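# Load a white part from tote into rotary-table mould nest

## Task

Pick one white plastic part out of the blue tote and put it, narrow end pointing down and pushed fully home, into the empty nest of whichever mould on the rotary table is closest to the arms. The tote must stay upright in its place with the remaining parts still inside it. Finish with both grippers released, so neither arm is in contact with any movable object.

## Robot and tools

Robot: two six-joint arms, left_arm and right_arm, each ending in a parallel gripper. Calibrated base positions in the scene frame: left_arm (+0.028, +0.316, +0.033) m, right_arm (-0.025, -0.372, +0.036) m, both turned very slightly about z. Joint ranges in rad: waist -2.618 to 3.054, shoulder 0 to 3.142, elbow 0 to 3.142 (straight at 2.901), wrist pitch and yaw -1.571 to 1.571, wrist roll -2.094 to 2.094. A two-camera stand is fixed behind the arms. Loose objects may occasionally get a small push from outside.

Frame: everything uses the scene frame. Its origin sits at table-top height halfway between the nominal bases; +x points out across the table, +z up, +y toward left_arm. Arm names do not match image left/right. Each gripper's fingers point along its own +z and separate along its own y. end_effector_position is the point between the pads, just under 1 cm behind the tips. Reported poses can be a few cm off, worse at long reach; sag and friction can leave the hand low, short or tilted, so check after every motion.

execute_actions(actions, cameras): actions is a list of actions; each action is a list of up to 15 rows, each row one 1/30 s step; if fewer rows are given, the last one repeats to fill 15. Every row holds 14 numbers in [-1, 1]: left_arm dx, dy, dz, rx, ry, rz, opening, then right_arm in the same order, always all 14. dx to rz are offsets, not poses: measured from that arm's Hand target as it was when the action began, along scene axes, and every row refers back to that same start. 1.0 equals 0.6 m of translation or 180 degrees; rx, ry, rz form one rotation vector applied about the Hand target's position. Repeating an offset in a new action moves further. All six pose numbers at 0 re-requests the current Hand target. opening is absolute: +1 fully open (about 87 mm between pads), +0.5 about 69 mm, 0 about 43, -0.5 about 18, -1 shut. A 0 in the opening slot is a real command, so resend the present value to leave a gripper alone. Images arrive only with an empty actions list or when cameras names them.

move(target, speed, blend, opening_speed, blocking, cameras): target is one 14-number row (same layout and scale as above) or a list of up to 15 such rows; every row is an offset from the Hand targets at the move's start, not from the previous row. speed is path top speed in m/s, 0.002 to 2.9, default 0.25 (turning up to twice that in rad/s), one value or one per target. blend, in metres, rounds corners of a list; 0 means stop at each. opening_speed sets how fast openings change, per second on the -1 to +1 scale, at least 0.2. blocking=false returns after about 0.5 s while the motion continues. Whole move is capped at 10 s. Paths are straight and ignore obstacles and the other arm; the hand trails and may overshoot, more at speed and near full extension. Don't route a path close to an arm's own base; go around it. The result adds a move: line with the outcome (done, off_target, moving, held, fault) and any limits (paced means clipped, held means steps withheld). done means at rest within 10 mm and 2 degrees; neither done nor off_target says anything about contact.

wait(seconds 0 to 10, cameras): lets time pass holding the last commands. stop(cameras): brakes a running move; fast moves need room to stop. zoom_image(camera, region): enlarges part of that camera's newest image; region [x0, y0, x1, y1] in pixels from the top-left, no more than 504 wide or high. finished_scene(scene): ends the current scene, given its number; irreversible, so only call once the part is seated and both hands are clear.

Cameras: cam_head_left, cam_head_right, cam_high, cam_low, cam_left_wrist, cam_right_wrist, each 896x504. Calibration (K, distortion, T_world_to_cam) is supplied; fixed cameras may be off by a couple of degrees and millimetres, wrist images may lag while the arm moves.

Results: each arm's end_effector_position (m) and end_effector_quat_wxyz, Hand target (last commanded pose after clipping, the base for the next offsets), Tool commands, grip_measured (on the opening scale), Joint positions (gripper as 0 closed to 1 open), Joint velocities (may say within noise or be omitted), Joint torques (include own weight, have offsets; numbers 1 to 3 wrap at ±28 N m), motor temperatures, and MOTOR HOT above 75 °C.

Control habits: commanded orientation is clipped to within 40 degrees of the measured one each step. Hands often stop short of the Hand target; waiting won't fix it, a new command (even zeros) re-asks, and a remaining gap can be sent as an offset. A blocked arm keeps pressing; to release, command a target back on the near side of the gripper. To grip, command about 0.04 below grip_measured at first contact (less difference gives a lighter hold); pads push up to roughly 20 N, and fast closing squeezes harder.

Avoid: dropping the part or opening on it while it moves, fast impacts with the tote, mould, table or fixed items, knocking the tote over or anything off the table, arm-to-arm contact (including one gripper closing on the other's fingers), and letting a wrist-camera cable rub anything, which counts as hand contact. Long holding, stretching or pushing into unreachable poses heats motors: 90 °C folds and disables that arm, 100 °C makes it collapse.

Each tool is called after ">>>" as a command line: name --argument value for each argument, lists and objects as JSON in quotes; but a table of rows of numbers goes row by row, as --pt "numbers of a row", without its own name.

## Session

>>> execute_actions --actions '[]'

Scene clock: 0.00 s.
left_arm: end_effector_position=(+0.4068, +0.3011, +0.1317) grip_measured=+1.000 end_effector_quat_wxyz=(+0.679, -0.011, +0.734, -0.005) | right_arm: end_effector_position=(+0.3486, -0.4057, +0.1202) grip_measured=+0.985 end_effector_quat_wxyz=(+0.669, +0.090, +0.736, -0.043)
Joint positions: left_arm=[-0.062 1.517 0.241 1.198 -0.082 -0.028 1] | right_arm=[0.001 1.579 0.217 1.26 0.162 0.074 0.993]
Joint velocities: within noise
Joint torques (N m): no reading
Motor temperatures (°C): left_arm=[28 29 38 27 27 29 28] | right_arm=[29 37 32 28 27 28 31]
Heat: left arm: 38 °C; right arm: 37 °C.
Hand target: left_arm +0.4085, +0.3010, +0.1357; +0.683, -0.011, +0.730, -0.005 | right_arm +0.3517, -0.4058, +0.1280; +0.679, +0.091, +0.728, -0.042
Tool commands: left_gripper/opening=+1.0 right_gripper/opening=+1.0
camera_calibration:
cam_left_wrist: T_world_to_cam=[[0.00186003, -0.999599, 0.0282396, 0.293161], [-0.818279, -0.0177541, -0.574547, 0.435696], [0.574818, -0.0220392, -0.817984, 0.0190765], [0, 0, 0, 1]] pos_world=[0.34501, 0.3012, 0.257654]
cam_right_wrist: T_world_to_cam=[[-0.203582, -0.97783, -0.0490167, -0.323872], [-0.790327, 0.193682, -0.581266, 0.449323], [0.577873, -0.079596, -0.812236, 0.00913891], [0, 0, 0, 1]] pos_world=[0.283896, -0.402991, 0.252724]

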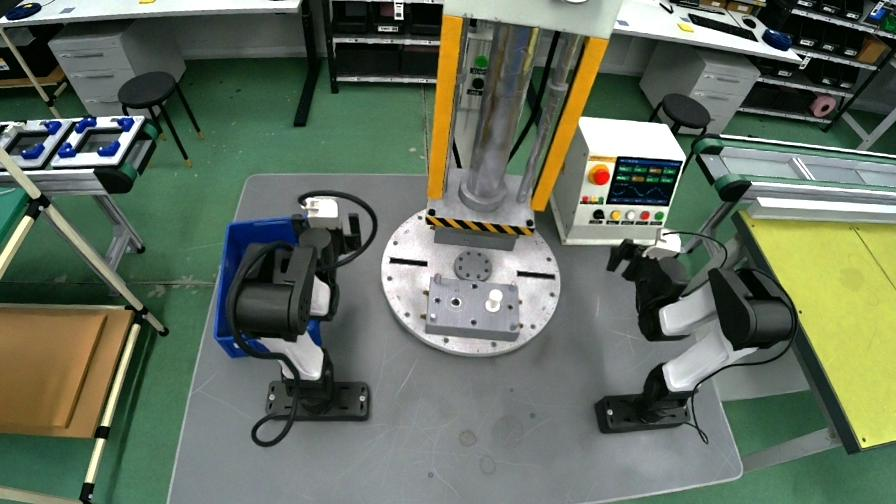

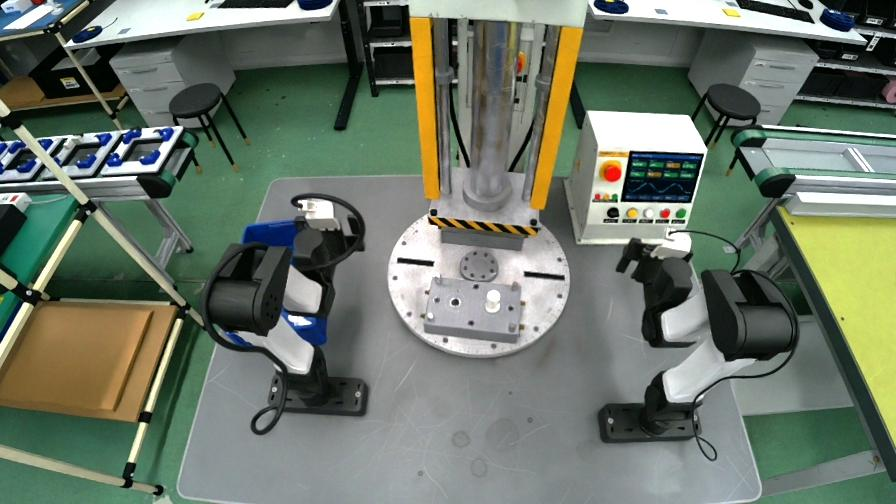

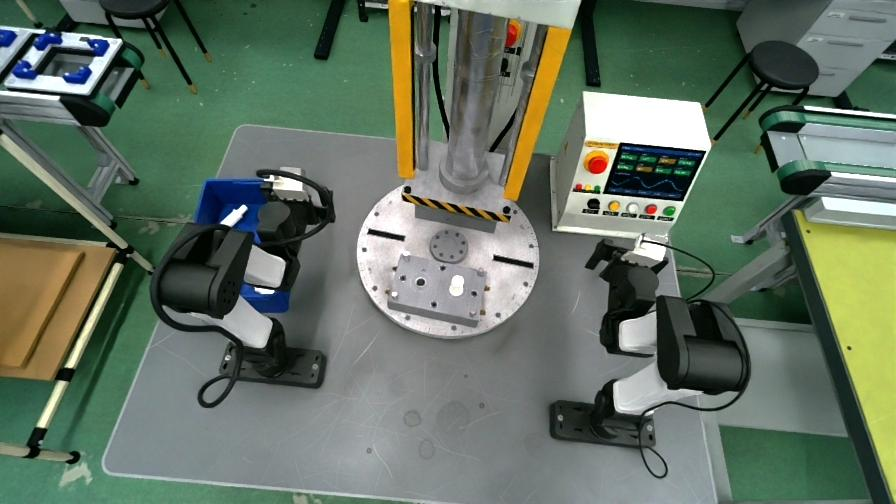

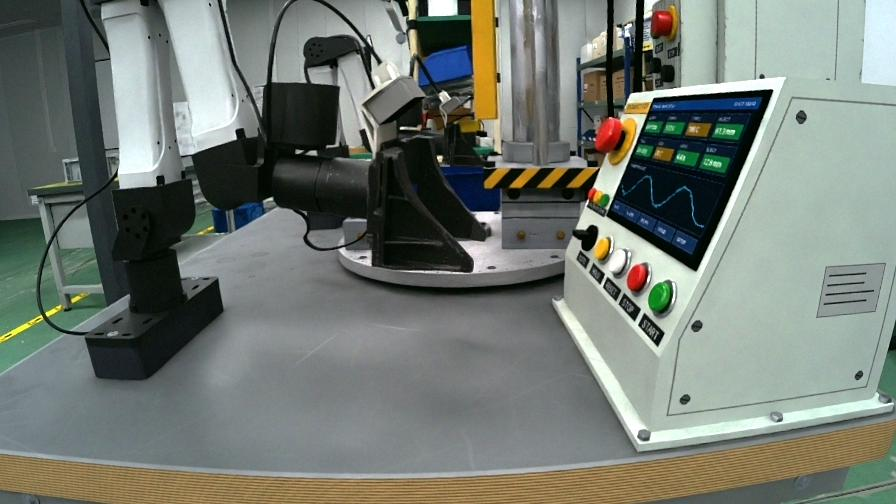

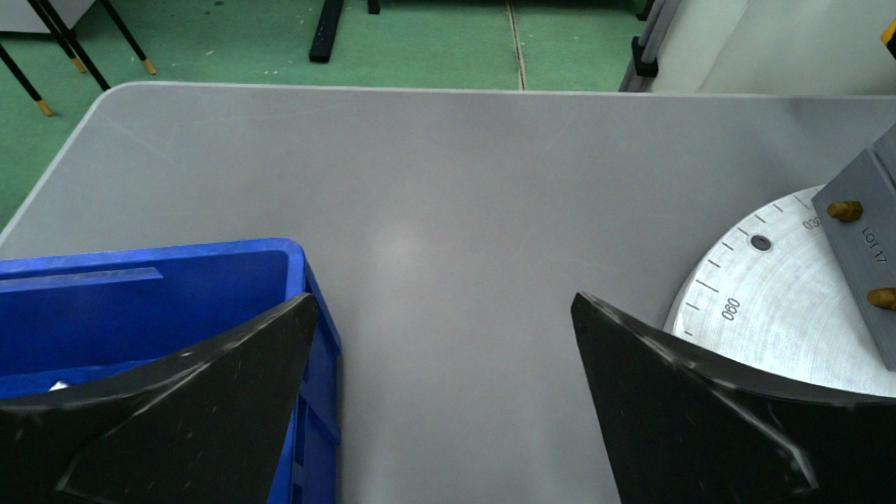

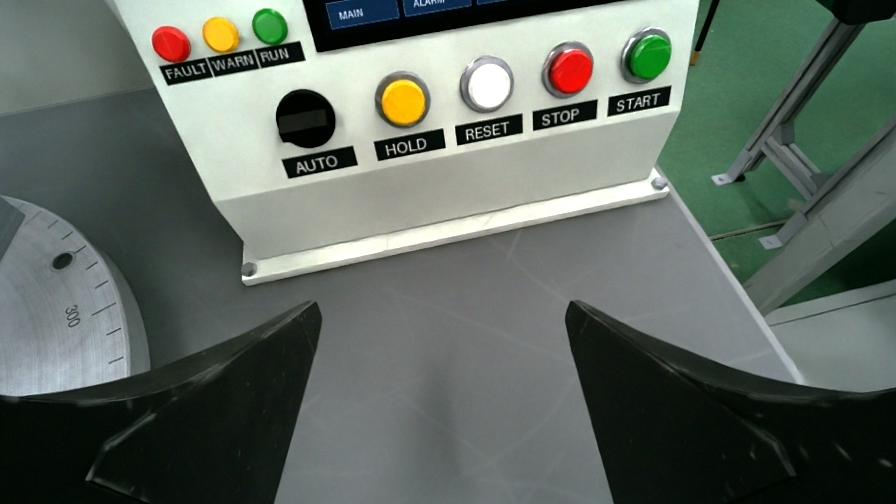

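>>> zoom_image --camera "cam_head_left" --region '[360, 200, 580, 370]'

>>> zoom_image --camera "cam_head_right" --region '[370, 200, 590, 370]'

>>> zoom_image --camera "cam_high" --region '[150, 150, 560, 400]'

Scaled by 2.291 from the camera's 896x504 image, which has a finer 1280x720 frame.

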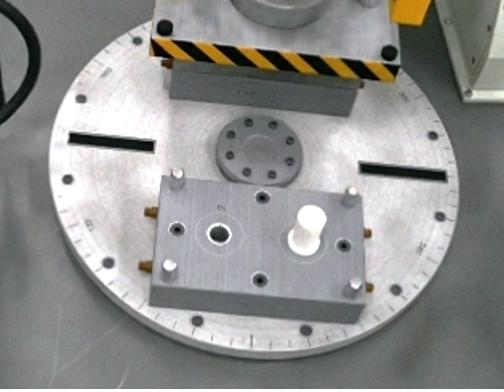

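Scaled by 2.291 from the camera's 896x504 image, which has a finer 1280x720 frame.

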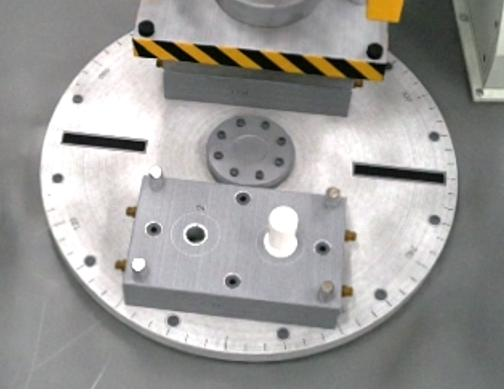

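Scaled by 1.229 from the camera's 896x504 image, which has a finer 1280x720 frame.

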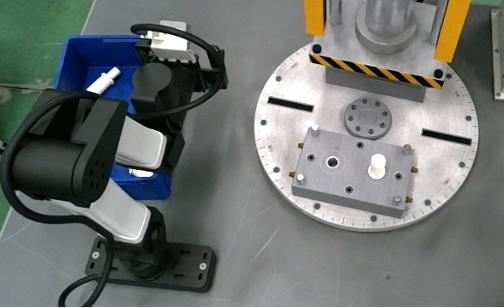

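>>> move --pt "0 0 0.19 0 0 0 1 0 0 0 0 0 0 1" --pt "-0.25 0.1503 0.3172 0.0661 0.1175 0.0666 1 0 0 0 0 0 0 1" --blend 0.05 --speed 0.2 --cameras '["cam_left_wrist", "cam_head_left", "cam_head_right", "cam_high"]'

Scene clock: 96.30 s.
left_arm: end_effector_position=(+0.2587, +0.3910, +0.3184) grip_measured=+1.000 end_effector_quat_wxyz=(+0.528, -0.021, +0.837, +0.142) | right_arm: end_effector_position=(+0.3486, -0.4057, +0.1202) grip_measured=+0.985 end_effector_quat_wxyz=(+0.669, +0.090, +0.736, -0.043)
Joint positions: left_arm=[0.261 0.709 1.047 -0.752 -0.037 0.222 1] | right_arm=[0.001 1.579 0.217 1.26 0.162 0.074 0.993]
Joint torques (N m): left_arm=[1.37 0.61 10.02 1.76 0.23 0.09] | right_arm=[-0.27 -4.33 4.66 2.24 0.04 0.01]
Motor temperatures (°C): left_arm=[28 31 41 35 27 29 28] | right_arm=[29 39 35 37 27 28 31]
Heat: left arm: 41 °C; right arm: 39 °C.
Hand target: left_arm +0.2585, +0.3911, +0.3261; +0.532, -0.017, +0.834, +0.143 | right_arm +0.3517, -0.4058, +0.1280; +0.679, +0.091, +0.728, -0.042
Off the commanded pose: left_arm 0.008 m, 1 deg | right_arm 0.008 m, 1 deg.
move: done
camera_calibration:
cam_left_wrist: T_world_to_cam=[[0.181788, -0.961304, -0.206996, 0.391358], [-0.958389, -0.126089, -0.256108, 0.400516], [0.220097, 0.24494, -0.944225, 0.286419], [0, 0, 0, 1]] pos_world=[0.249667, 0.356559, 0.454029]
Images, in order (width x height): cam_head_left 896x504, cam_head_right 896x504, cam_high 896x504, cam_left_wrist 896x504.

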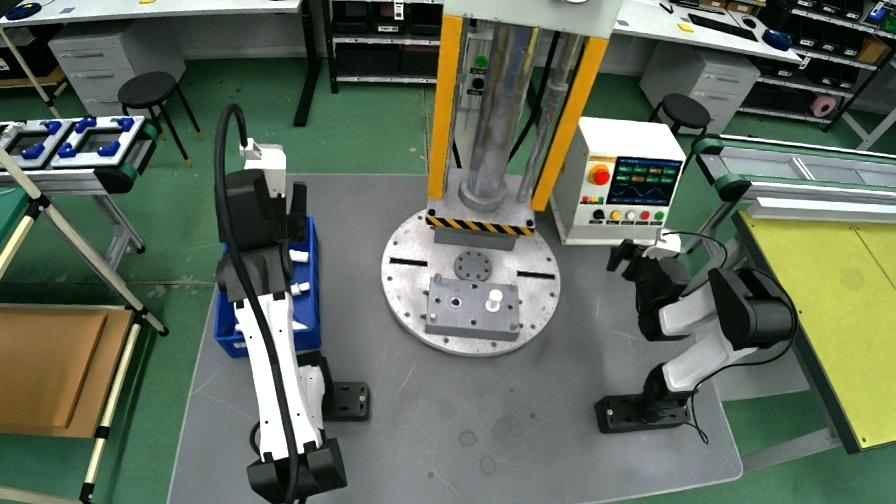

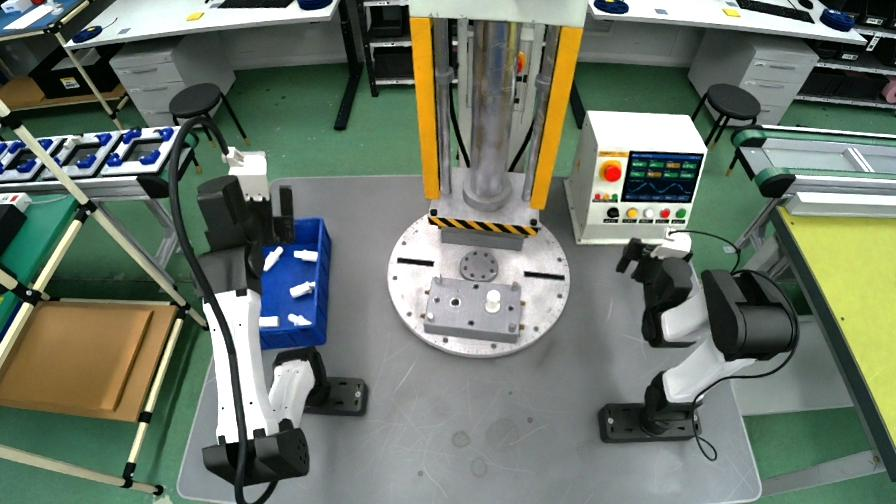

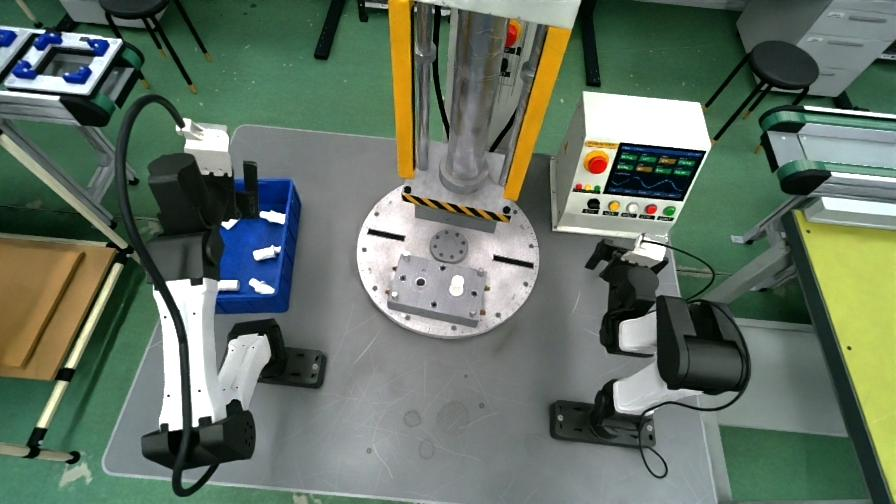

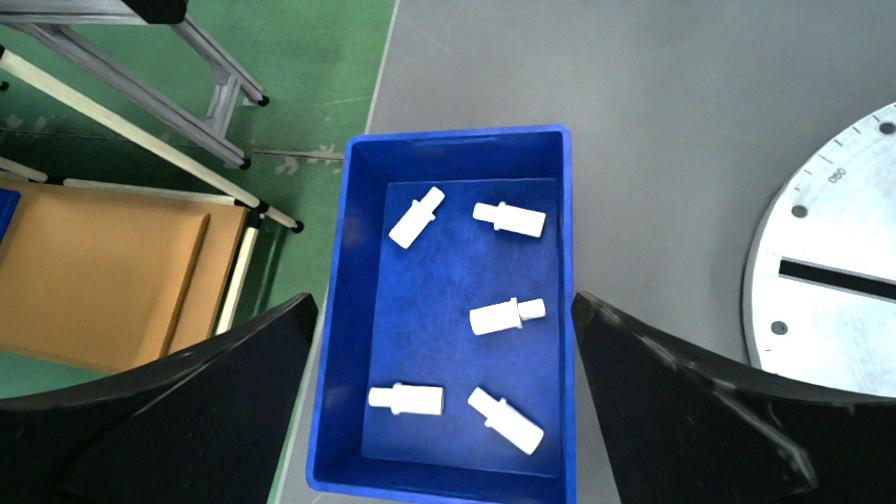

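>>> zoom_image --camera "cam_left_wrist" --region '[360, 170, 600, 500]'

Scaled by 1.527 from the camera's 896x504 image, which has a finer 1280x720 frame.

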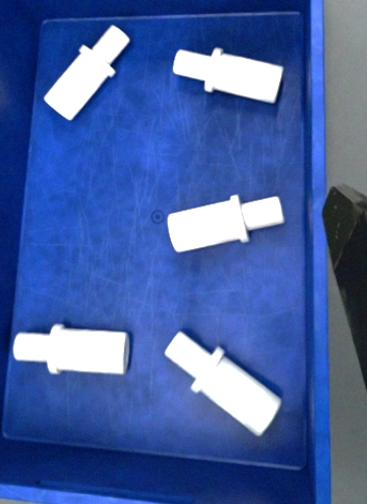

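>>> move --target '[0.0475, 0.0382, -0.2267, -0.3304, 0.1017, 0.5373, 0.1, 0, 0, 0, 0, 0, 0, 1]' --speed 0.25 --cameras '["cam_left_wrist", "cam_head_right"]'

Scene clock: 233.43 s.
left_arm: end_effector_position=(+0.2836, +0.4121, +0.1877) grip_measured=+0.100 end_effector_quat_wxyz=(-0.068, +0.808, -0.578, -0.095) | right_arm: end_effector_position=(+0.3486, -0.4057, +0.1202) grip_measured=+0.985 end_effector_quat_wxyz=(+0.669, +0.090, +0.736, -0.043)
Joint positions: left_arm=[0.369 1.581 1.468 -1.451 -0.234 -1.541 0.55] | right_arm=[0.001 1.579 0.217 1.26 0.162 0.074 0.993]
Joint torques (N m): left_arm=[1.26 -4.22 9.5 0.15 -0.06 -0.09] | right_arm=[-0.34 -4.52 4.66 2.22 0.07 0.01]
Motor temperatures (°C): left_arm=[28 29 46 38 27 29 28] | right_arm=[29 39 36 41 27 28 31]
Heat: left arm: 46 °C; right arm: 41 °C.
Hand target: left_arm +0.2870, +0.4141, +0.1901; -0.065, +0.814, -0.570, -0.093 | right_arm +0.3517, -0.4058, +0.1280; +0.679, +0.091, +0.728, -0.042
Off the commanded pose: left_arm 0.005 m, 1 deg | right_arm 0.008 m, 1 deg.
move: done
camera_calibration:
cam_left_wrist: T_world_to_cam=[[0.945174, 0.326435, 0.00929548, -0.40769], [0.255404, -0.756647, 0.601876, 0.148101], [0.203507, -0.566504, -0.798535, 0.464097], [0, 0, 0, 1]] pos_world=[0.253066, 0.508057, 0.28525]
Images, in order (width x height): cam_head_right 896x504, cam_left_wrist 896x504.

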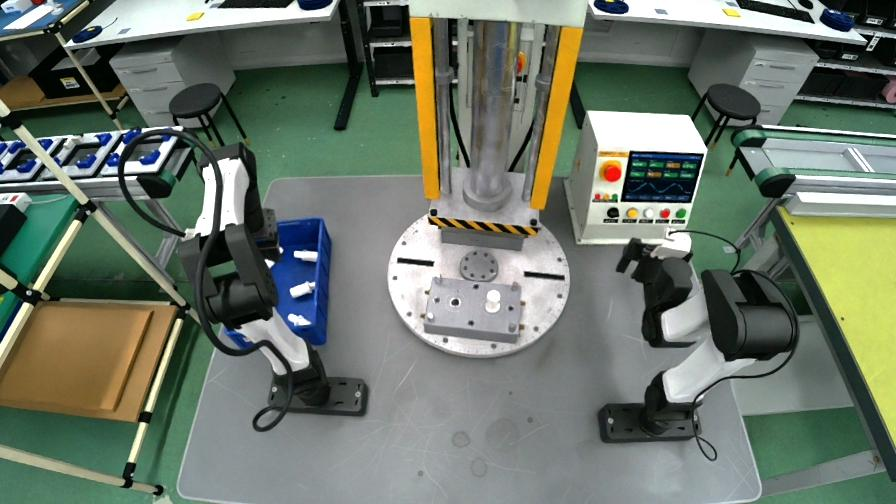

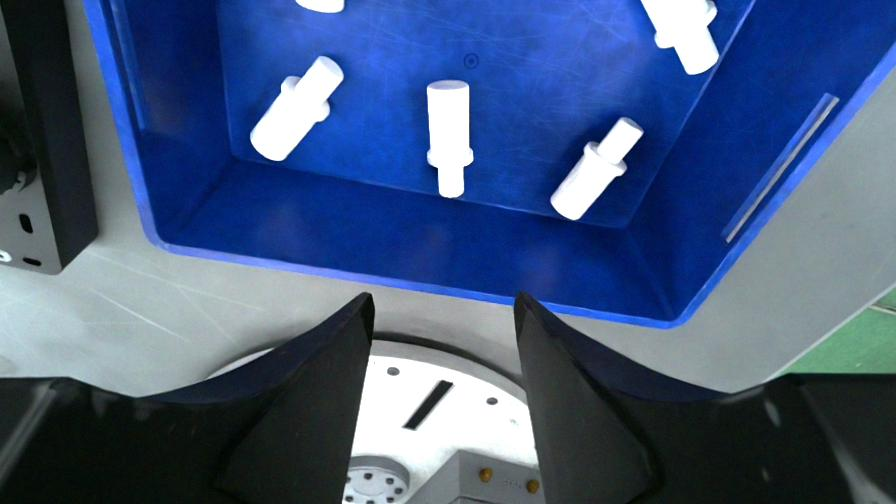

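>>> move --target '[0.0025, 0.0065, -0.1835, 0, 0, 0.011, 0.1, 0, 0, 0, 0, 0, 0, 1]' --speed 0.12 --cameras '["cam_left_wrist", "cam_head_right"]'

Scene clock: 263.50 s.
left_arm: end_effector_position=(+0.2898, +0.4167, +0.0863) grip_measured=+0.100 end_effector_quat_wxyz=(-0.071, +0.818, -0.564, -0.092) | right_arm: end_effector_position=(+0.3486, -0.4057, +0.1202) grip_measured=+0.985 end_effector_quat_wxyz=(+0.669, +0.090, +0.736, -0.043)
Joint positions: left_arm=[0.379 1.628 1.111 -1.041 -0.232 -1.566 0.55] | right_arm=[0.001 1.579 0.217 1.26 0.162 0.074 0.993]
Joint torques (N m): left_arm=[1.37 -4.59 6 0.38 -0.08 -0.11] | right_arm=[-0.28 -4.34 4.6 2.24 0.08 -0.03]
Heat: left arm: 46 °C; right arm: 42 °C.
Hand target: left_arm +0.2885, +0.4179, +0.0799; -0.064, +0.823, -0.556, -0.094 | right_arm +0.3517, -0.4058, +0.1280; +0.679, +0.091, +0.728, -0.042
Off the commanded pose: left_arm 0.007 m, 1 deg | right_arm 0.008 m, 1 deg.
move: done
camera_calibration:
cam_left_wrist: T_world_to_cam=[[0.933493, 0.357994, 0.0207785, -0.424883], [0.273637, -0.748579, 0.603947, 0.202228], [0.231764, -0.558094, -0.796754, 0.37272], [0, 0, 0, 1]] pos_world=[0.254905, 0.511503, 0.18366]
Images, in order (width x height): cam_head_right 896x504, cam_left_wrist 896x504.

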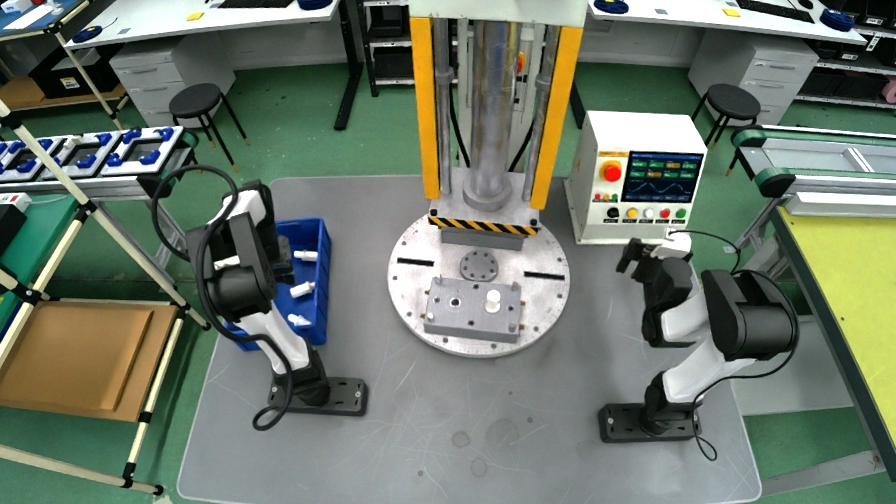

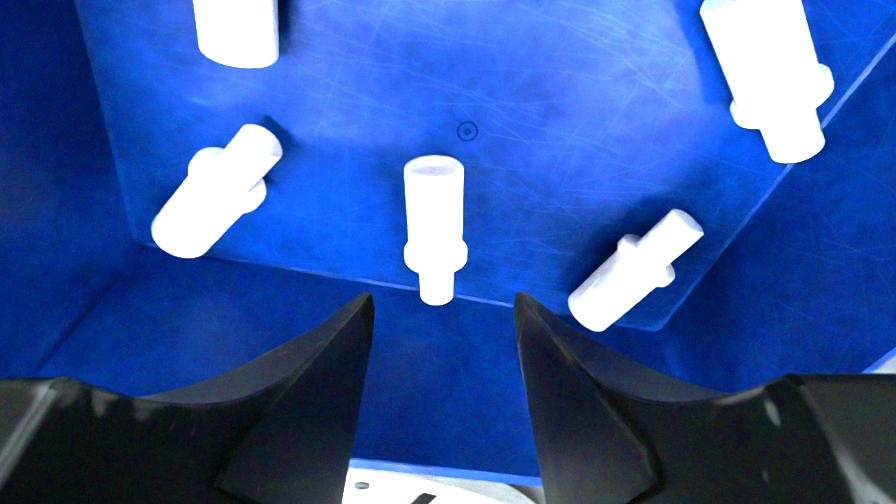

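>>> move --pt "-0.0075 -0.0007 -0.03 0 0 0 0.1 0 0 0 0 0 0 1" --pt "-0.0075 -0.0007 -0.1032 0 0 0 0.1 0 0 0 0 0 0 1" --speed 0.08 --blend 0.02 --cameras '["cam_left_wrist", "cam_head_right"]'

Scene clock: 284.37 s.
left_arm: end_effector_position=(+0.2870, +0.4167, +0.0245) grip_measured=+0.100 end_effector_quat_wxyz=(-0.071, +0.819, -0.562, -0.091) | right_arm: end_effector_position=(+0.3486, -0.4057, +0.1202) grip_measured=+0.985 end_effector_quat_wxyz=(+0.669, +0.090, +0.736, -0.043)
Joint positions: left_arm=[0.383 1.714 0.939 -0.781 -0.231 -1.566 0.55] | right_arm=[0.001 1.579 0.217 1.26 0.162 0.074 0.993]
Joint torques (N m): left_arm=[1.37 -4.68 5.38 0.39 -0.09 -0.07] | right_arm=[-0.4 -4.38 4.59 2.22 0.05 0]
Motor temperatures (°C): left_arm=[28 31 45 33 27 29 28] | right_arm=[29 39 36 42 27 28 31]
Heat: left arm: 45 °C; right arm: 42 °C.
Hand target: left_arm +0.2840, +0.4174, +0.0180; -0.064, +0.823, -0.556, -0.094 | right_arm +0.3517, -0.4058, +0.1280; +0.679, +0.091, +0.728, -0.042
Off the commanded pose: left_arm 0.007 m, 1 deg | right_arm 0.008 m, 1 deg.
move: done; blend cut to 0.0093 m at target 1
camera_calibration:
cam_left_wrist: T_world_to_cam=[[0.931916, 0.361943, 0.0230372, -0.422308], [0.275356, -0.747456, 0.604556, 0.239383], [0.236034, -0.557052, -0.796229, 0.322463], [0, 0, 0, 1]] pos_world=[0.251528, 0.511408, 0.121762]
Images, in order (width x height): cam_head_right 896x504, cam_left_wrist 896x504.

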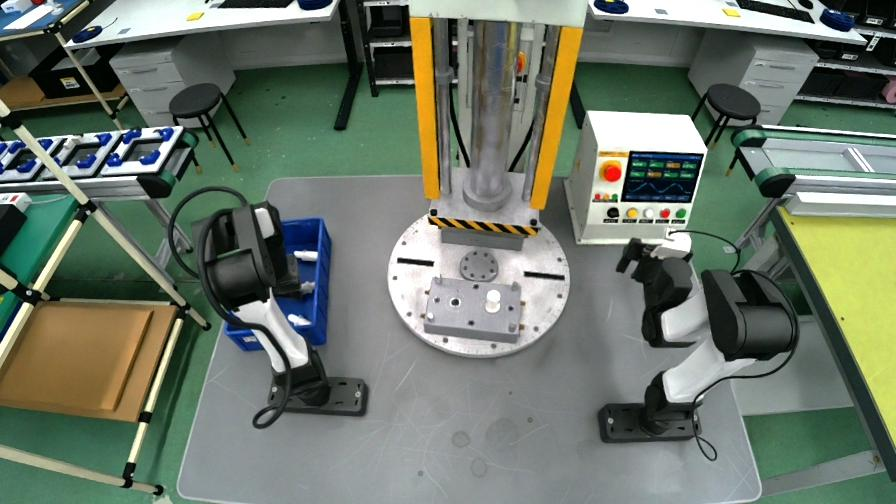

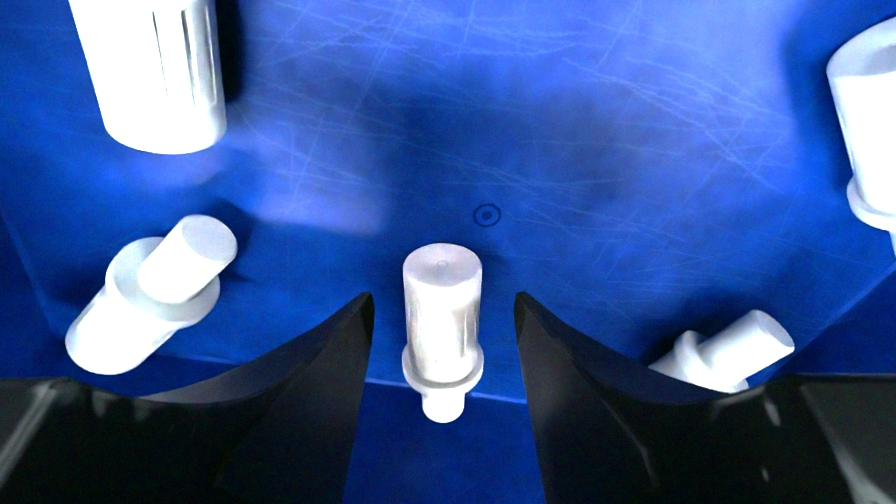

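>>> move --target '[0, 0, 0, 0, 0, 0, -0.6, 0, 0, 0, 0, 0, 0, 1]' --opening_speed 0.5 --cameras '["cam_left_wrist"]'

Scene clock: 292.73 s.
left_arm: end_effector_position=(+0.2872, +0.4168, +0.0245) grip_measured=-0.348 end_effector_quat_wxyz=(-0.071, +0.819, -0.562, -0.091) | right_arm: end_effector_position=(+0.3486, -0.4057, +0.1202) grip_measured=+0.985 end_effector_quat_wxyz=(+0.669, +0.090, +0.736, -0.043)
Joint positions: left_arm=[0.383 1.714 0.939 -0.78 -0.231 -1.566 0.326] | right_arm=[0.001 1.579 0.217 1.26 0.162 0.074 0.993]
Joint torques (N m): left_arm=[1.37 -4.67 5.37 0.39 -0.08 -0.07] | right_arm=[-0.32 -4.46 4.57 2.26 0.07 0]
Heat: left arm: 45 °C; right arm: 42 °C.
Hand target: left_arm +0.2840, +0.4175, +0.0180; -0.064, +0.823, -0.556, -0.094 | right_arm +0.3517, -0.4058, +0.1280; +0.679, +0.091, +0.728, -0.042
Off the commanded pose: left_arm 0.007 m, 1 deg | right_arm 0.008 m, 1 deg.
move: done
camera_calibration:
cam_left_wrist: T_world_to_cam=[[0.931887, 0.361967, 0.0238089, -0.422504], [0.274941, -0.747604, 0.604563, 0.239535], [0.236631, -0.556838, -0.796202, 0.322176], [0, 0, 0, 1]] pos_world=[0.251632, 0.511409, 0.121763]
Images, in order (width x height): cam_left_wrist 896x504.

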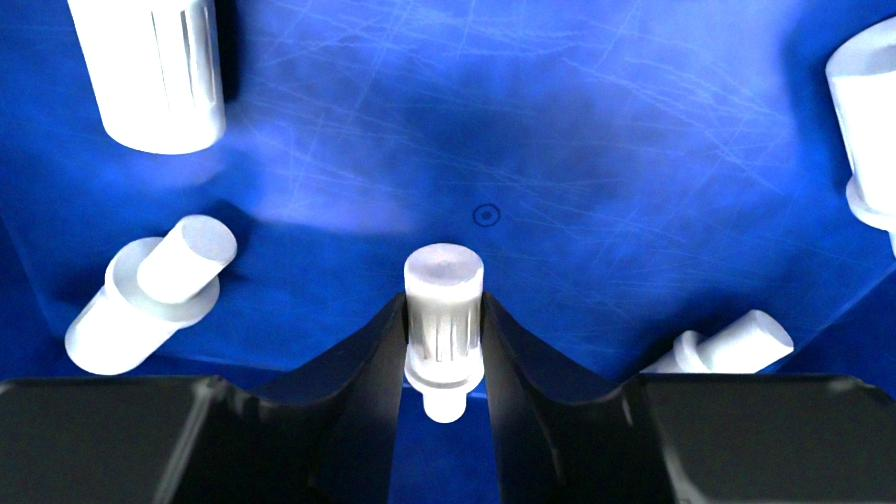

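>>> move --target '[0, 0, 0.28, 0, 0, 0, -0.6, 0, 0, 0, 0, 0, 0, 1]' --speed 0.12 --cameras '["cam_left_wrist", "cam_head_right", "cam_head_left"]'

Scene clock: 303.70 s.
left_arm: end_effector_position=(+0.2827, +0.4150, +0.1750) grip_measured=-0.348 end_effector_quat_wxyz=(-0.052, +0.817, -0.564, -0.104) | right_arm: end_effector_position=(+0.3486, -0.4057, +0.1202) grip_measured=+0.985 end_effector_quat_wxyz=(+0.669, +0.090, +0.736, -0.043)
Joint positions: left_arm=[0.383 1.609 1.446 -1.438 -0.231 -1.566 0.326] | right_arm=[0.001 1.579 0.217 1.26 0.162 0.074 0.993]
Joint torques (N m): left_arm=[1.4 -7.09 9.31 0.1 -0.09 -0.07] | right_arm=[-0.24 -4.41 4.56 2.25 0.07 0.01]
Heat: left arm: 45 °C; right arm: 42 °C.
Hand target: left_arm +0.2841, +0.4175, +0.1860; -0.064, +0.823, -0.556, -0.094 | right_arm +0.3517, -0.4058, +0.1280; +0.679, +0.091, +0.728, -0.042
Off the commanded pose: left_arm 0.011 m, 2 deg | right_arm 0.008 m, 1 deg.
move: off_target (left_arm)
camera_calibration:
cam_left_wrist: T_world_to_cam=[[0.931931, 0.361923, -0.0227046, -0.413044], [0.301047, -0.737235, 0.604859, 0.136679], [0.202174, -0.570523, -0.796008, 0.457413], [0, 0, 0, 1]] pos_world=[0.251305, 0.511219, 0.272055]
Images, in order (width x height): cam_head_left 896x504, cam_head_right 896x504, cam_left_wrist 896x504.

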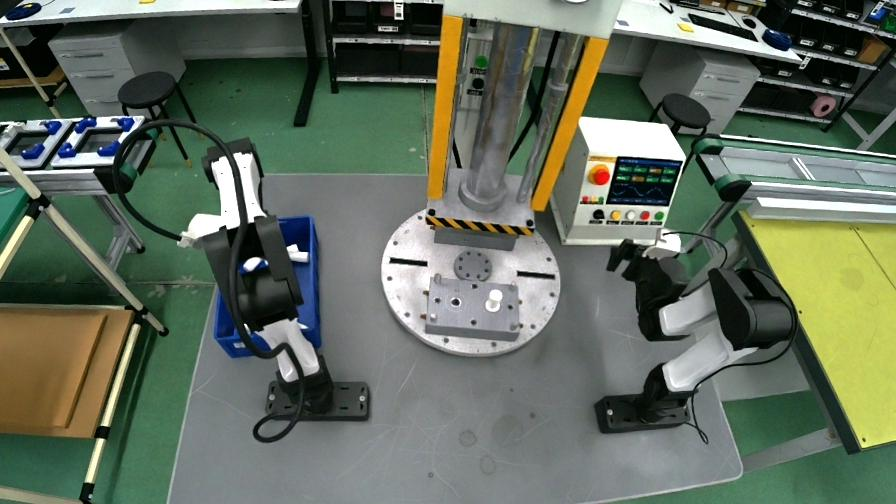

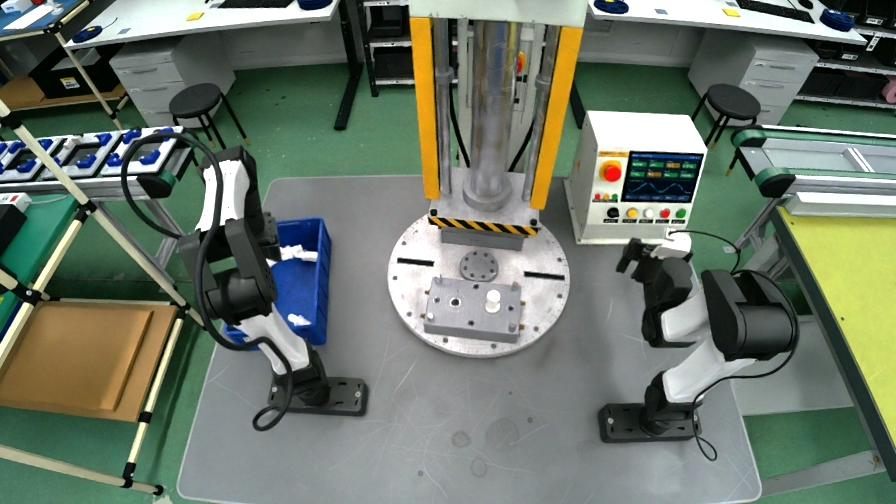

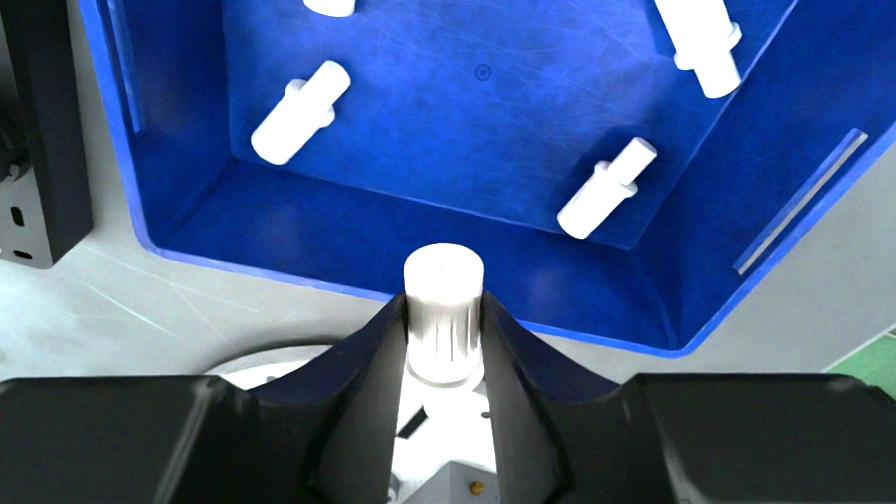

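>>> move --pt "-0.0235 -0.2958 -0.01 0 0 -0.378 -0.6 0 0 0 0 0 0 1" --pt "-0.057 -0.3625 -0.025 0 0 -0.939 -0.6 0 0 0 0 0 0 1" --speed 0.25 --cameras '["cam_head_right", "cam_left_wrist"]'

Scene clock: 341.33 s.
left_arm: end_effector_position=(+0.2555, +0.2014, +0.1688) grip_measured=-0.348 end_effector_quat_wxyz=(+0.097, +0.466, +0.878, -0.048) | right_arm: end_effector_position=(+0.3486, -0.4057, +0.1202) grip_measured=+0.985 end_effector_quat_wxyz=(+0.669, +0.090, +0.736, -0.043)
Joint positions: left_arm=[-0.464 1.462 1.274 -1.19 0.097 0.49 0.326] | right_arm=[0.001 1.579 0.217 1.26 0.162 0.074 0.993]
Joint torques (N m): left_arm=[0.14 -6.48 6.52 0.6 0.34 0.11] | right_arm=[-0.38 -4.37 4.49 2.25 0.08 -0.01]
Heat: left arm: 45 °C; right arm: 43 °C.
Hand target: left_arm +0.2499, +0.2000, +0.1710; +0.100, +0.475, +0.873, -0.055 | right_arm +0.3517, -0.4058, +0.1280; +0.679, +0.091, +0.728, -0.042
Off the commanded pose: left_arm 0.006 m, 1 deg | right_arm 0.008 m, 1 deg.
move: done
camera_calibration:
cam_left_wrist: T_world_to_cam=[[-0.824974, -0.565164, 0.00268824, 0.320749], [-0.443616, 0.650482, 0.616505, -0.100031], [-0.350175, 0.507408, -0.787347, 0.258703], [0, 0, 0, 1]] pos_world=[0.310826, 0.115076, 0.264496]
Images, in order (width x height): cam_head_right 896x504, cam_left_wrist 896x504.

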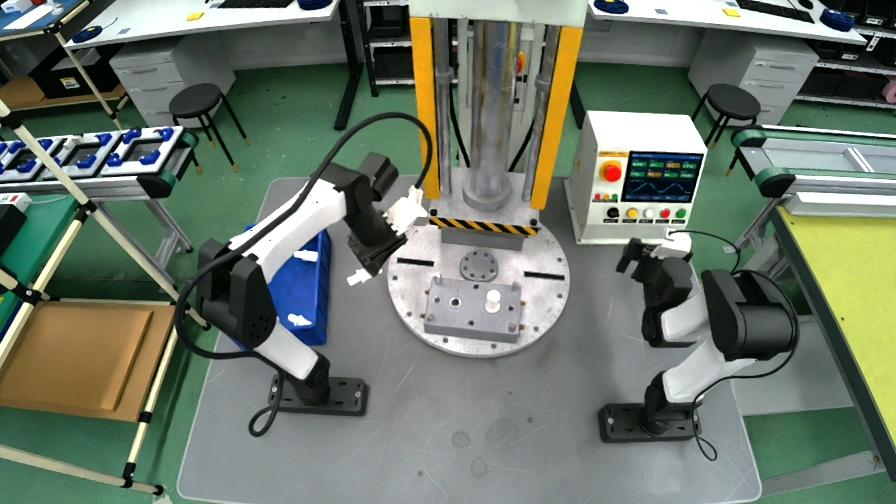

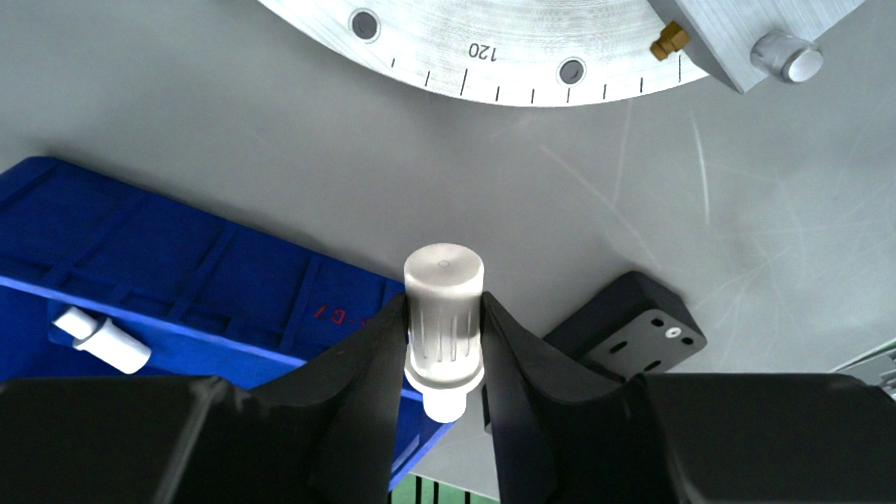

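>>> move --pt "-0.25 -0.2833 -0.005 0 0 -0.567 -0.6 0 0 0 0 0 0 1" --pt "-0.3833 -0.3833 -0.01 0 0 -0.706 -0.6 0 0 0 0 0 0 1" --speed 0.25 --cameras '["cam_head_right", "cam_left_wrist", "cam_high"]'

Scene clock: 355.63 s.
left_arm: end_effector_position=(+0.0238, -0.0257, +0.1652) grip_measured=-0.348 end_effector_quat_wxyz=(-0.002, +0.994, -0.027, -0.106) | right_arm: end_effector_position=(+0.3486, -0.4057, +0.1202) grip_measured=+0.985 end_effector_quat_wxyz=(+0.669, +0.090, +0.736, -0.043)
Joint positions: left_arm=[-1.58 1.84 1.675 -1.41 0.213 1.604 0.326] | right_arm=[0.001 1.579 0.217 1.26 0.162 0.074 0.993]
Joint torques (N m): left_arm=[0.42 -5.9 9.61 0.14 0.46 0.16] | right_arm=[-0.28 -4.48 4.56 2.22 0.08 0]
Heat: left arm: 46 °C; right arm: 43 °C.
Hand target: left_arm +0.0199, -0.0300, +0.1651; -0.004, +0.993, -0.036, -0.114 | right_arm +0.3517, -0.4058, +0.1280; +0.679, +0.091, +0.728, -0.042
Off the commanded pose: left_arm 0.006 m, 1 deg | right_arm 0.008 m, 1 deg.
move: done
camera_calibration:
cam_left_wrist: T_world_to_cam=[[0.049154, 0.99877, 0.00654784, 0.0200503], [0.784064, -0.0426469, 0.619213, -0.100276], [0.61873, -0.0253029, -0.785196, 0.252861], [0, 0, 0, 1]] pos_world=[-0.0788153, -0.0179039, 0.260506]
Images, in order (width x height): cam_head_right 896x504, cam_high 896x504, cam_left_wrist 896x504.

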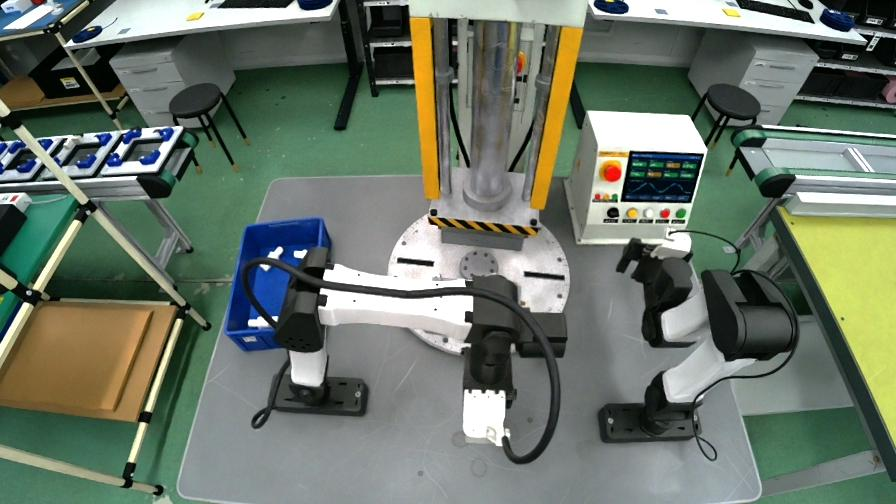

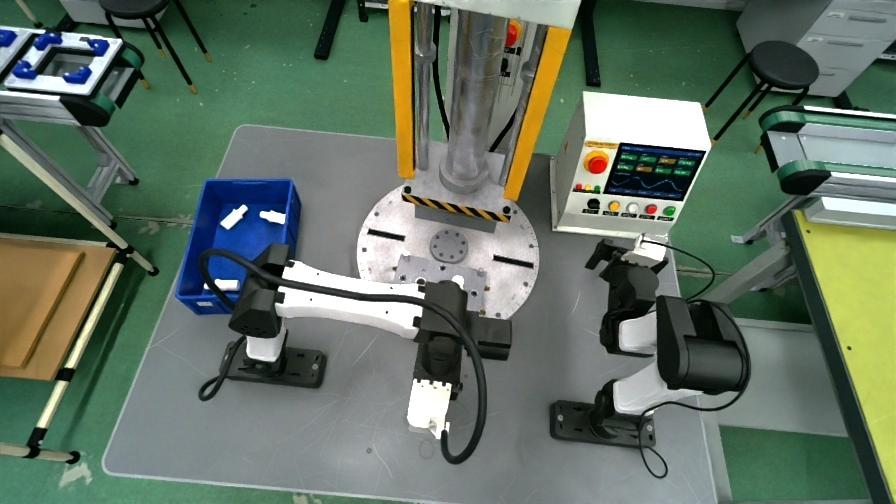

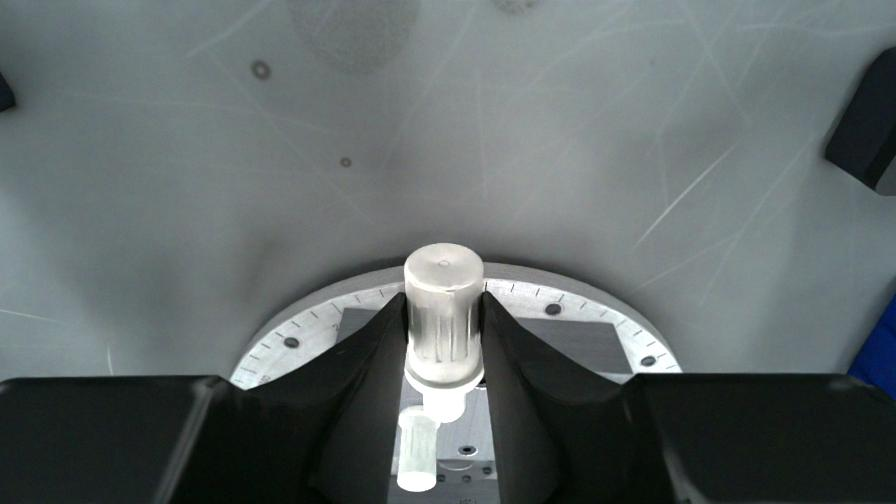

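>>> move --target '[0, 0, -0.2217, 0, 0, 0, -0.6, 0, 0, 0, 0, 0, 0, 1]' --speed 0.12 --cameras '["cam_left_wrist"]'

Scene clock: 368.87 s.
left_arm: end_effector_position=(+0.0236, -0.0311, +0.0399) grip_measured=-0.348 end_effector_quat_wxyz=(+0.002, +0.994, -0.028, -0.106) | right_arm: end_effector_position=(+0.3486, -0.4057, +0.1202) grip_measured=+0.985 end_effector_quat_wxyz=(+0.669, +0.090, +0.736, -0.043)
Joint positions: left_arm=[-1.58 1.932 1.288 -0.925 0.213 1.605 0.326] | right_arm=[0.001 1.579 0.217 1.26 0.162 0.074 0.993]
Joint torques (N m): left_arm=[0.47 -6.48 5.87 0.36 0.47 0.15] | right_arm=[-0.34 -4.48 4.59 2.26 0.06 0.01]
Heat: left arm: 46 °C; right arm: 43 °C.
Hand target: left_arm +0.0199, -0.0299, +0.0320; -0.004, +0.993, -0.036, -0.114 | right_arm +0.3517, -0.4058, +0.1280; +0.679, +0.091, +0.728, -0.042
Off the commanded pose: left_arm 0.009 m, 1 deg | right_arm 0.008 m, 1 deg.
move: done
camera_calibration:
cam_left_wrist: T_world_to_cam=[[0.050244, 0.998737, -0.000922367, 0.0265071], [0.784359, -0.0388875, 0.619087, -0.0226759], [0.618269, -0.0318289, -0.785322, 0.154257], [0, 0, 0, 1]] pos_world=[-0.078918, -0.0224456, 0.135204]
Images, in order (width x height): cam_left_wrist 896x504.

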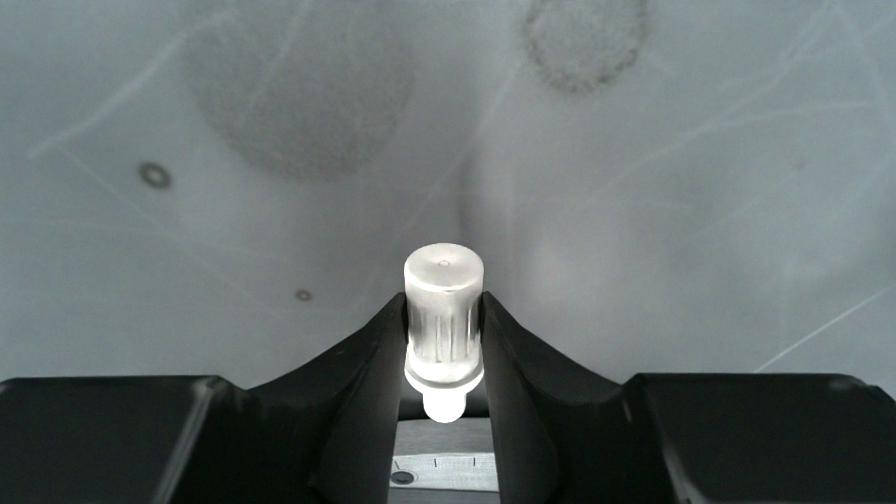

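>>> move --target '[0, 0, -0.0217, 0, 0, 0, -0.6, 0, 0, 0, 0, 0, 0, 1]' --speed 0.05

>>> move --target '[0, 0, -0.0083, 0, 0, 0, -0.6, 0, 0, 0, 0, 0, 0, 1]' --speed 0.03 --cameras '["cam_left_wrist"]'

Scene clock: 374.07 s.
left_arm: end_effector_position=(+0.0236, -0.0325, +0.0284) grip_measured=-0.348 end_effector_quat_wxyz=(+0.004, +0.994, -0.028, -0.106) | right_arm: end_effector_position=(+0.3486, -0.4057, +0.1202) grip_measured=+0.985 end_effector_quat_wxyz=(+0.669, +0.090, +0.736, -0.043)
Joint positions: left_arm=[-1.58 1.95 1.264 -0.878 0.213 1.605 0.326] | right_arm=[0.001 1.579 0.217 1.26 0.162 0.074 0.993]
Joint torques (N m): left_arm=[0.46 -6.3 5.49 0.35 0.46 0.15] | right_arm=[-0.39 -4.46 4.45 2.27 0.09 0.03]
Heat: left arm: 45 °C; right arm: 43 °C.
Hand target: left_arm +0.0199, -0.0299, +0.0190; -0.004, +0.993, -0.036, -0.114 | right_arm +0.3517, -0.4058, +0.1280; +0.679, +0.091, +0.728, -0.042
Off the commanded pose: left_arm 0.010 m, 2 deg | right_arm 0.008 m, 1 deg.
move: done

Scene clock: 374.93 s.
left_arm: end_effector_position=(+0.0236, -0.0328, +0.0237) grip_measured=-0.348 end_effector_quat_wxyz=(+0.005, +0.994, -0.028, -0.106) | right_arm: end_effector_position=(+0.3486, -0.4057, +0.1202) grip_measured=+0.985 end_effector_quat_wxyz=(+0.669, +0.090, +0.736, -0.043)
Joint positions: left_arm=[-1.58 1.958 1.256 -0.86 0.213 1.605 0.326] | right_arm=[0.001 1.579 0.217 1.26 0.162 0.074 0.993]
Joint torques (N m): left_arm=[0.46 -6.28 5.45 0.35 0.47 0.14] | right_arm=[-0.38 -4.4 4.63 2.26 0.06 0.02]
Heat: left arm: 45 °C; right arm: 43 °C.
Hand target: left_arm +0.0199, -0.0300, +0.0141; -0.004, +0.993, -0.036, -0.114 | right_arm +0.3517, -0.4058, +0.1280; +0.679, +0.091, +0.728, -0.042
Off the commanded pose: left_arm 0.011 m, 2 deg | right_arm 0.008 m, 1 deg.
move: off_target (left_arm)
camera_calibration:
cam_left_wrist: T_world_to_cam=[[0.0502379, 0.998715, -0.00668579, 0.0284054], [0.784435, -0.0353139, 0.619205, -0.0126172], [0.618173, -0.0363521, -0.785201, 0.141367], [0, 0, 0, 1]] pos_world=[-0.0789187, -0.0236755, 0.119004]
Images, in order (width x height): cam_left_wrist 896x504.

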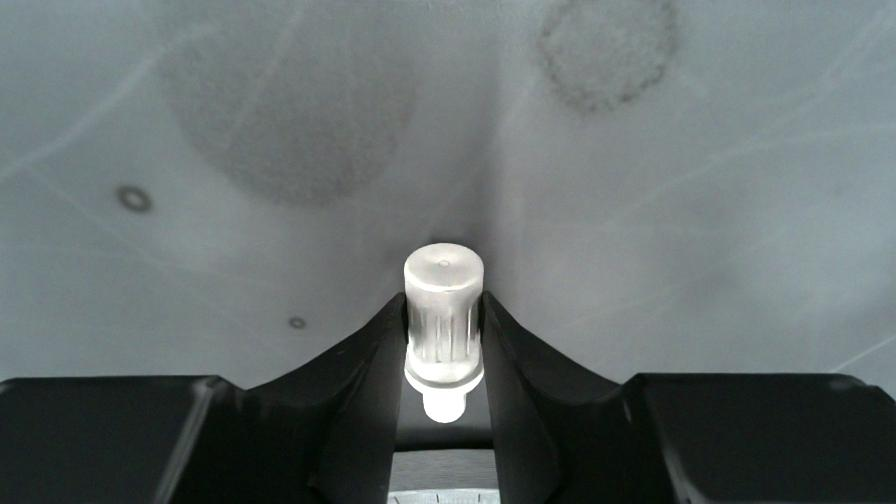

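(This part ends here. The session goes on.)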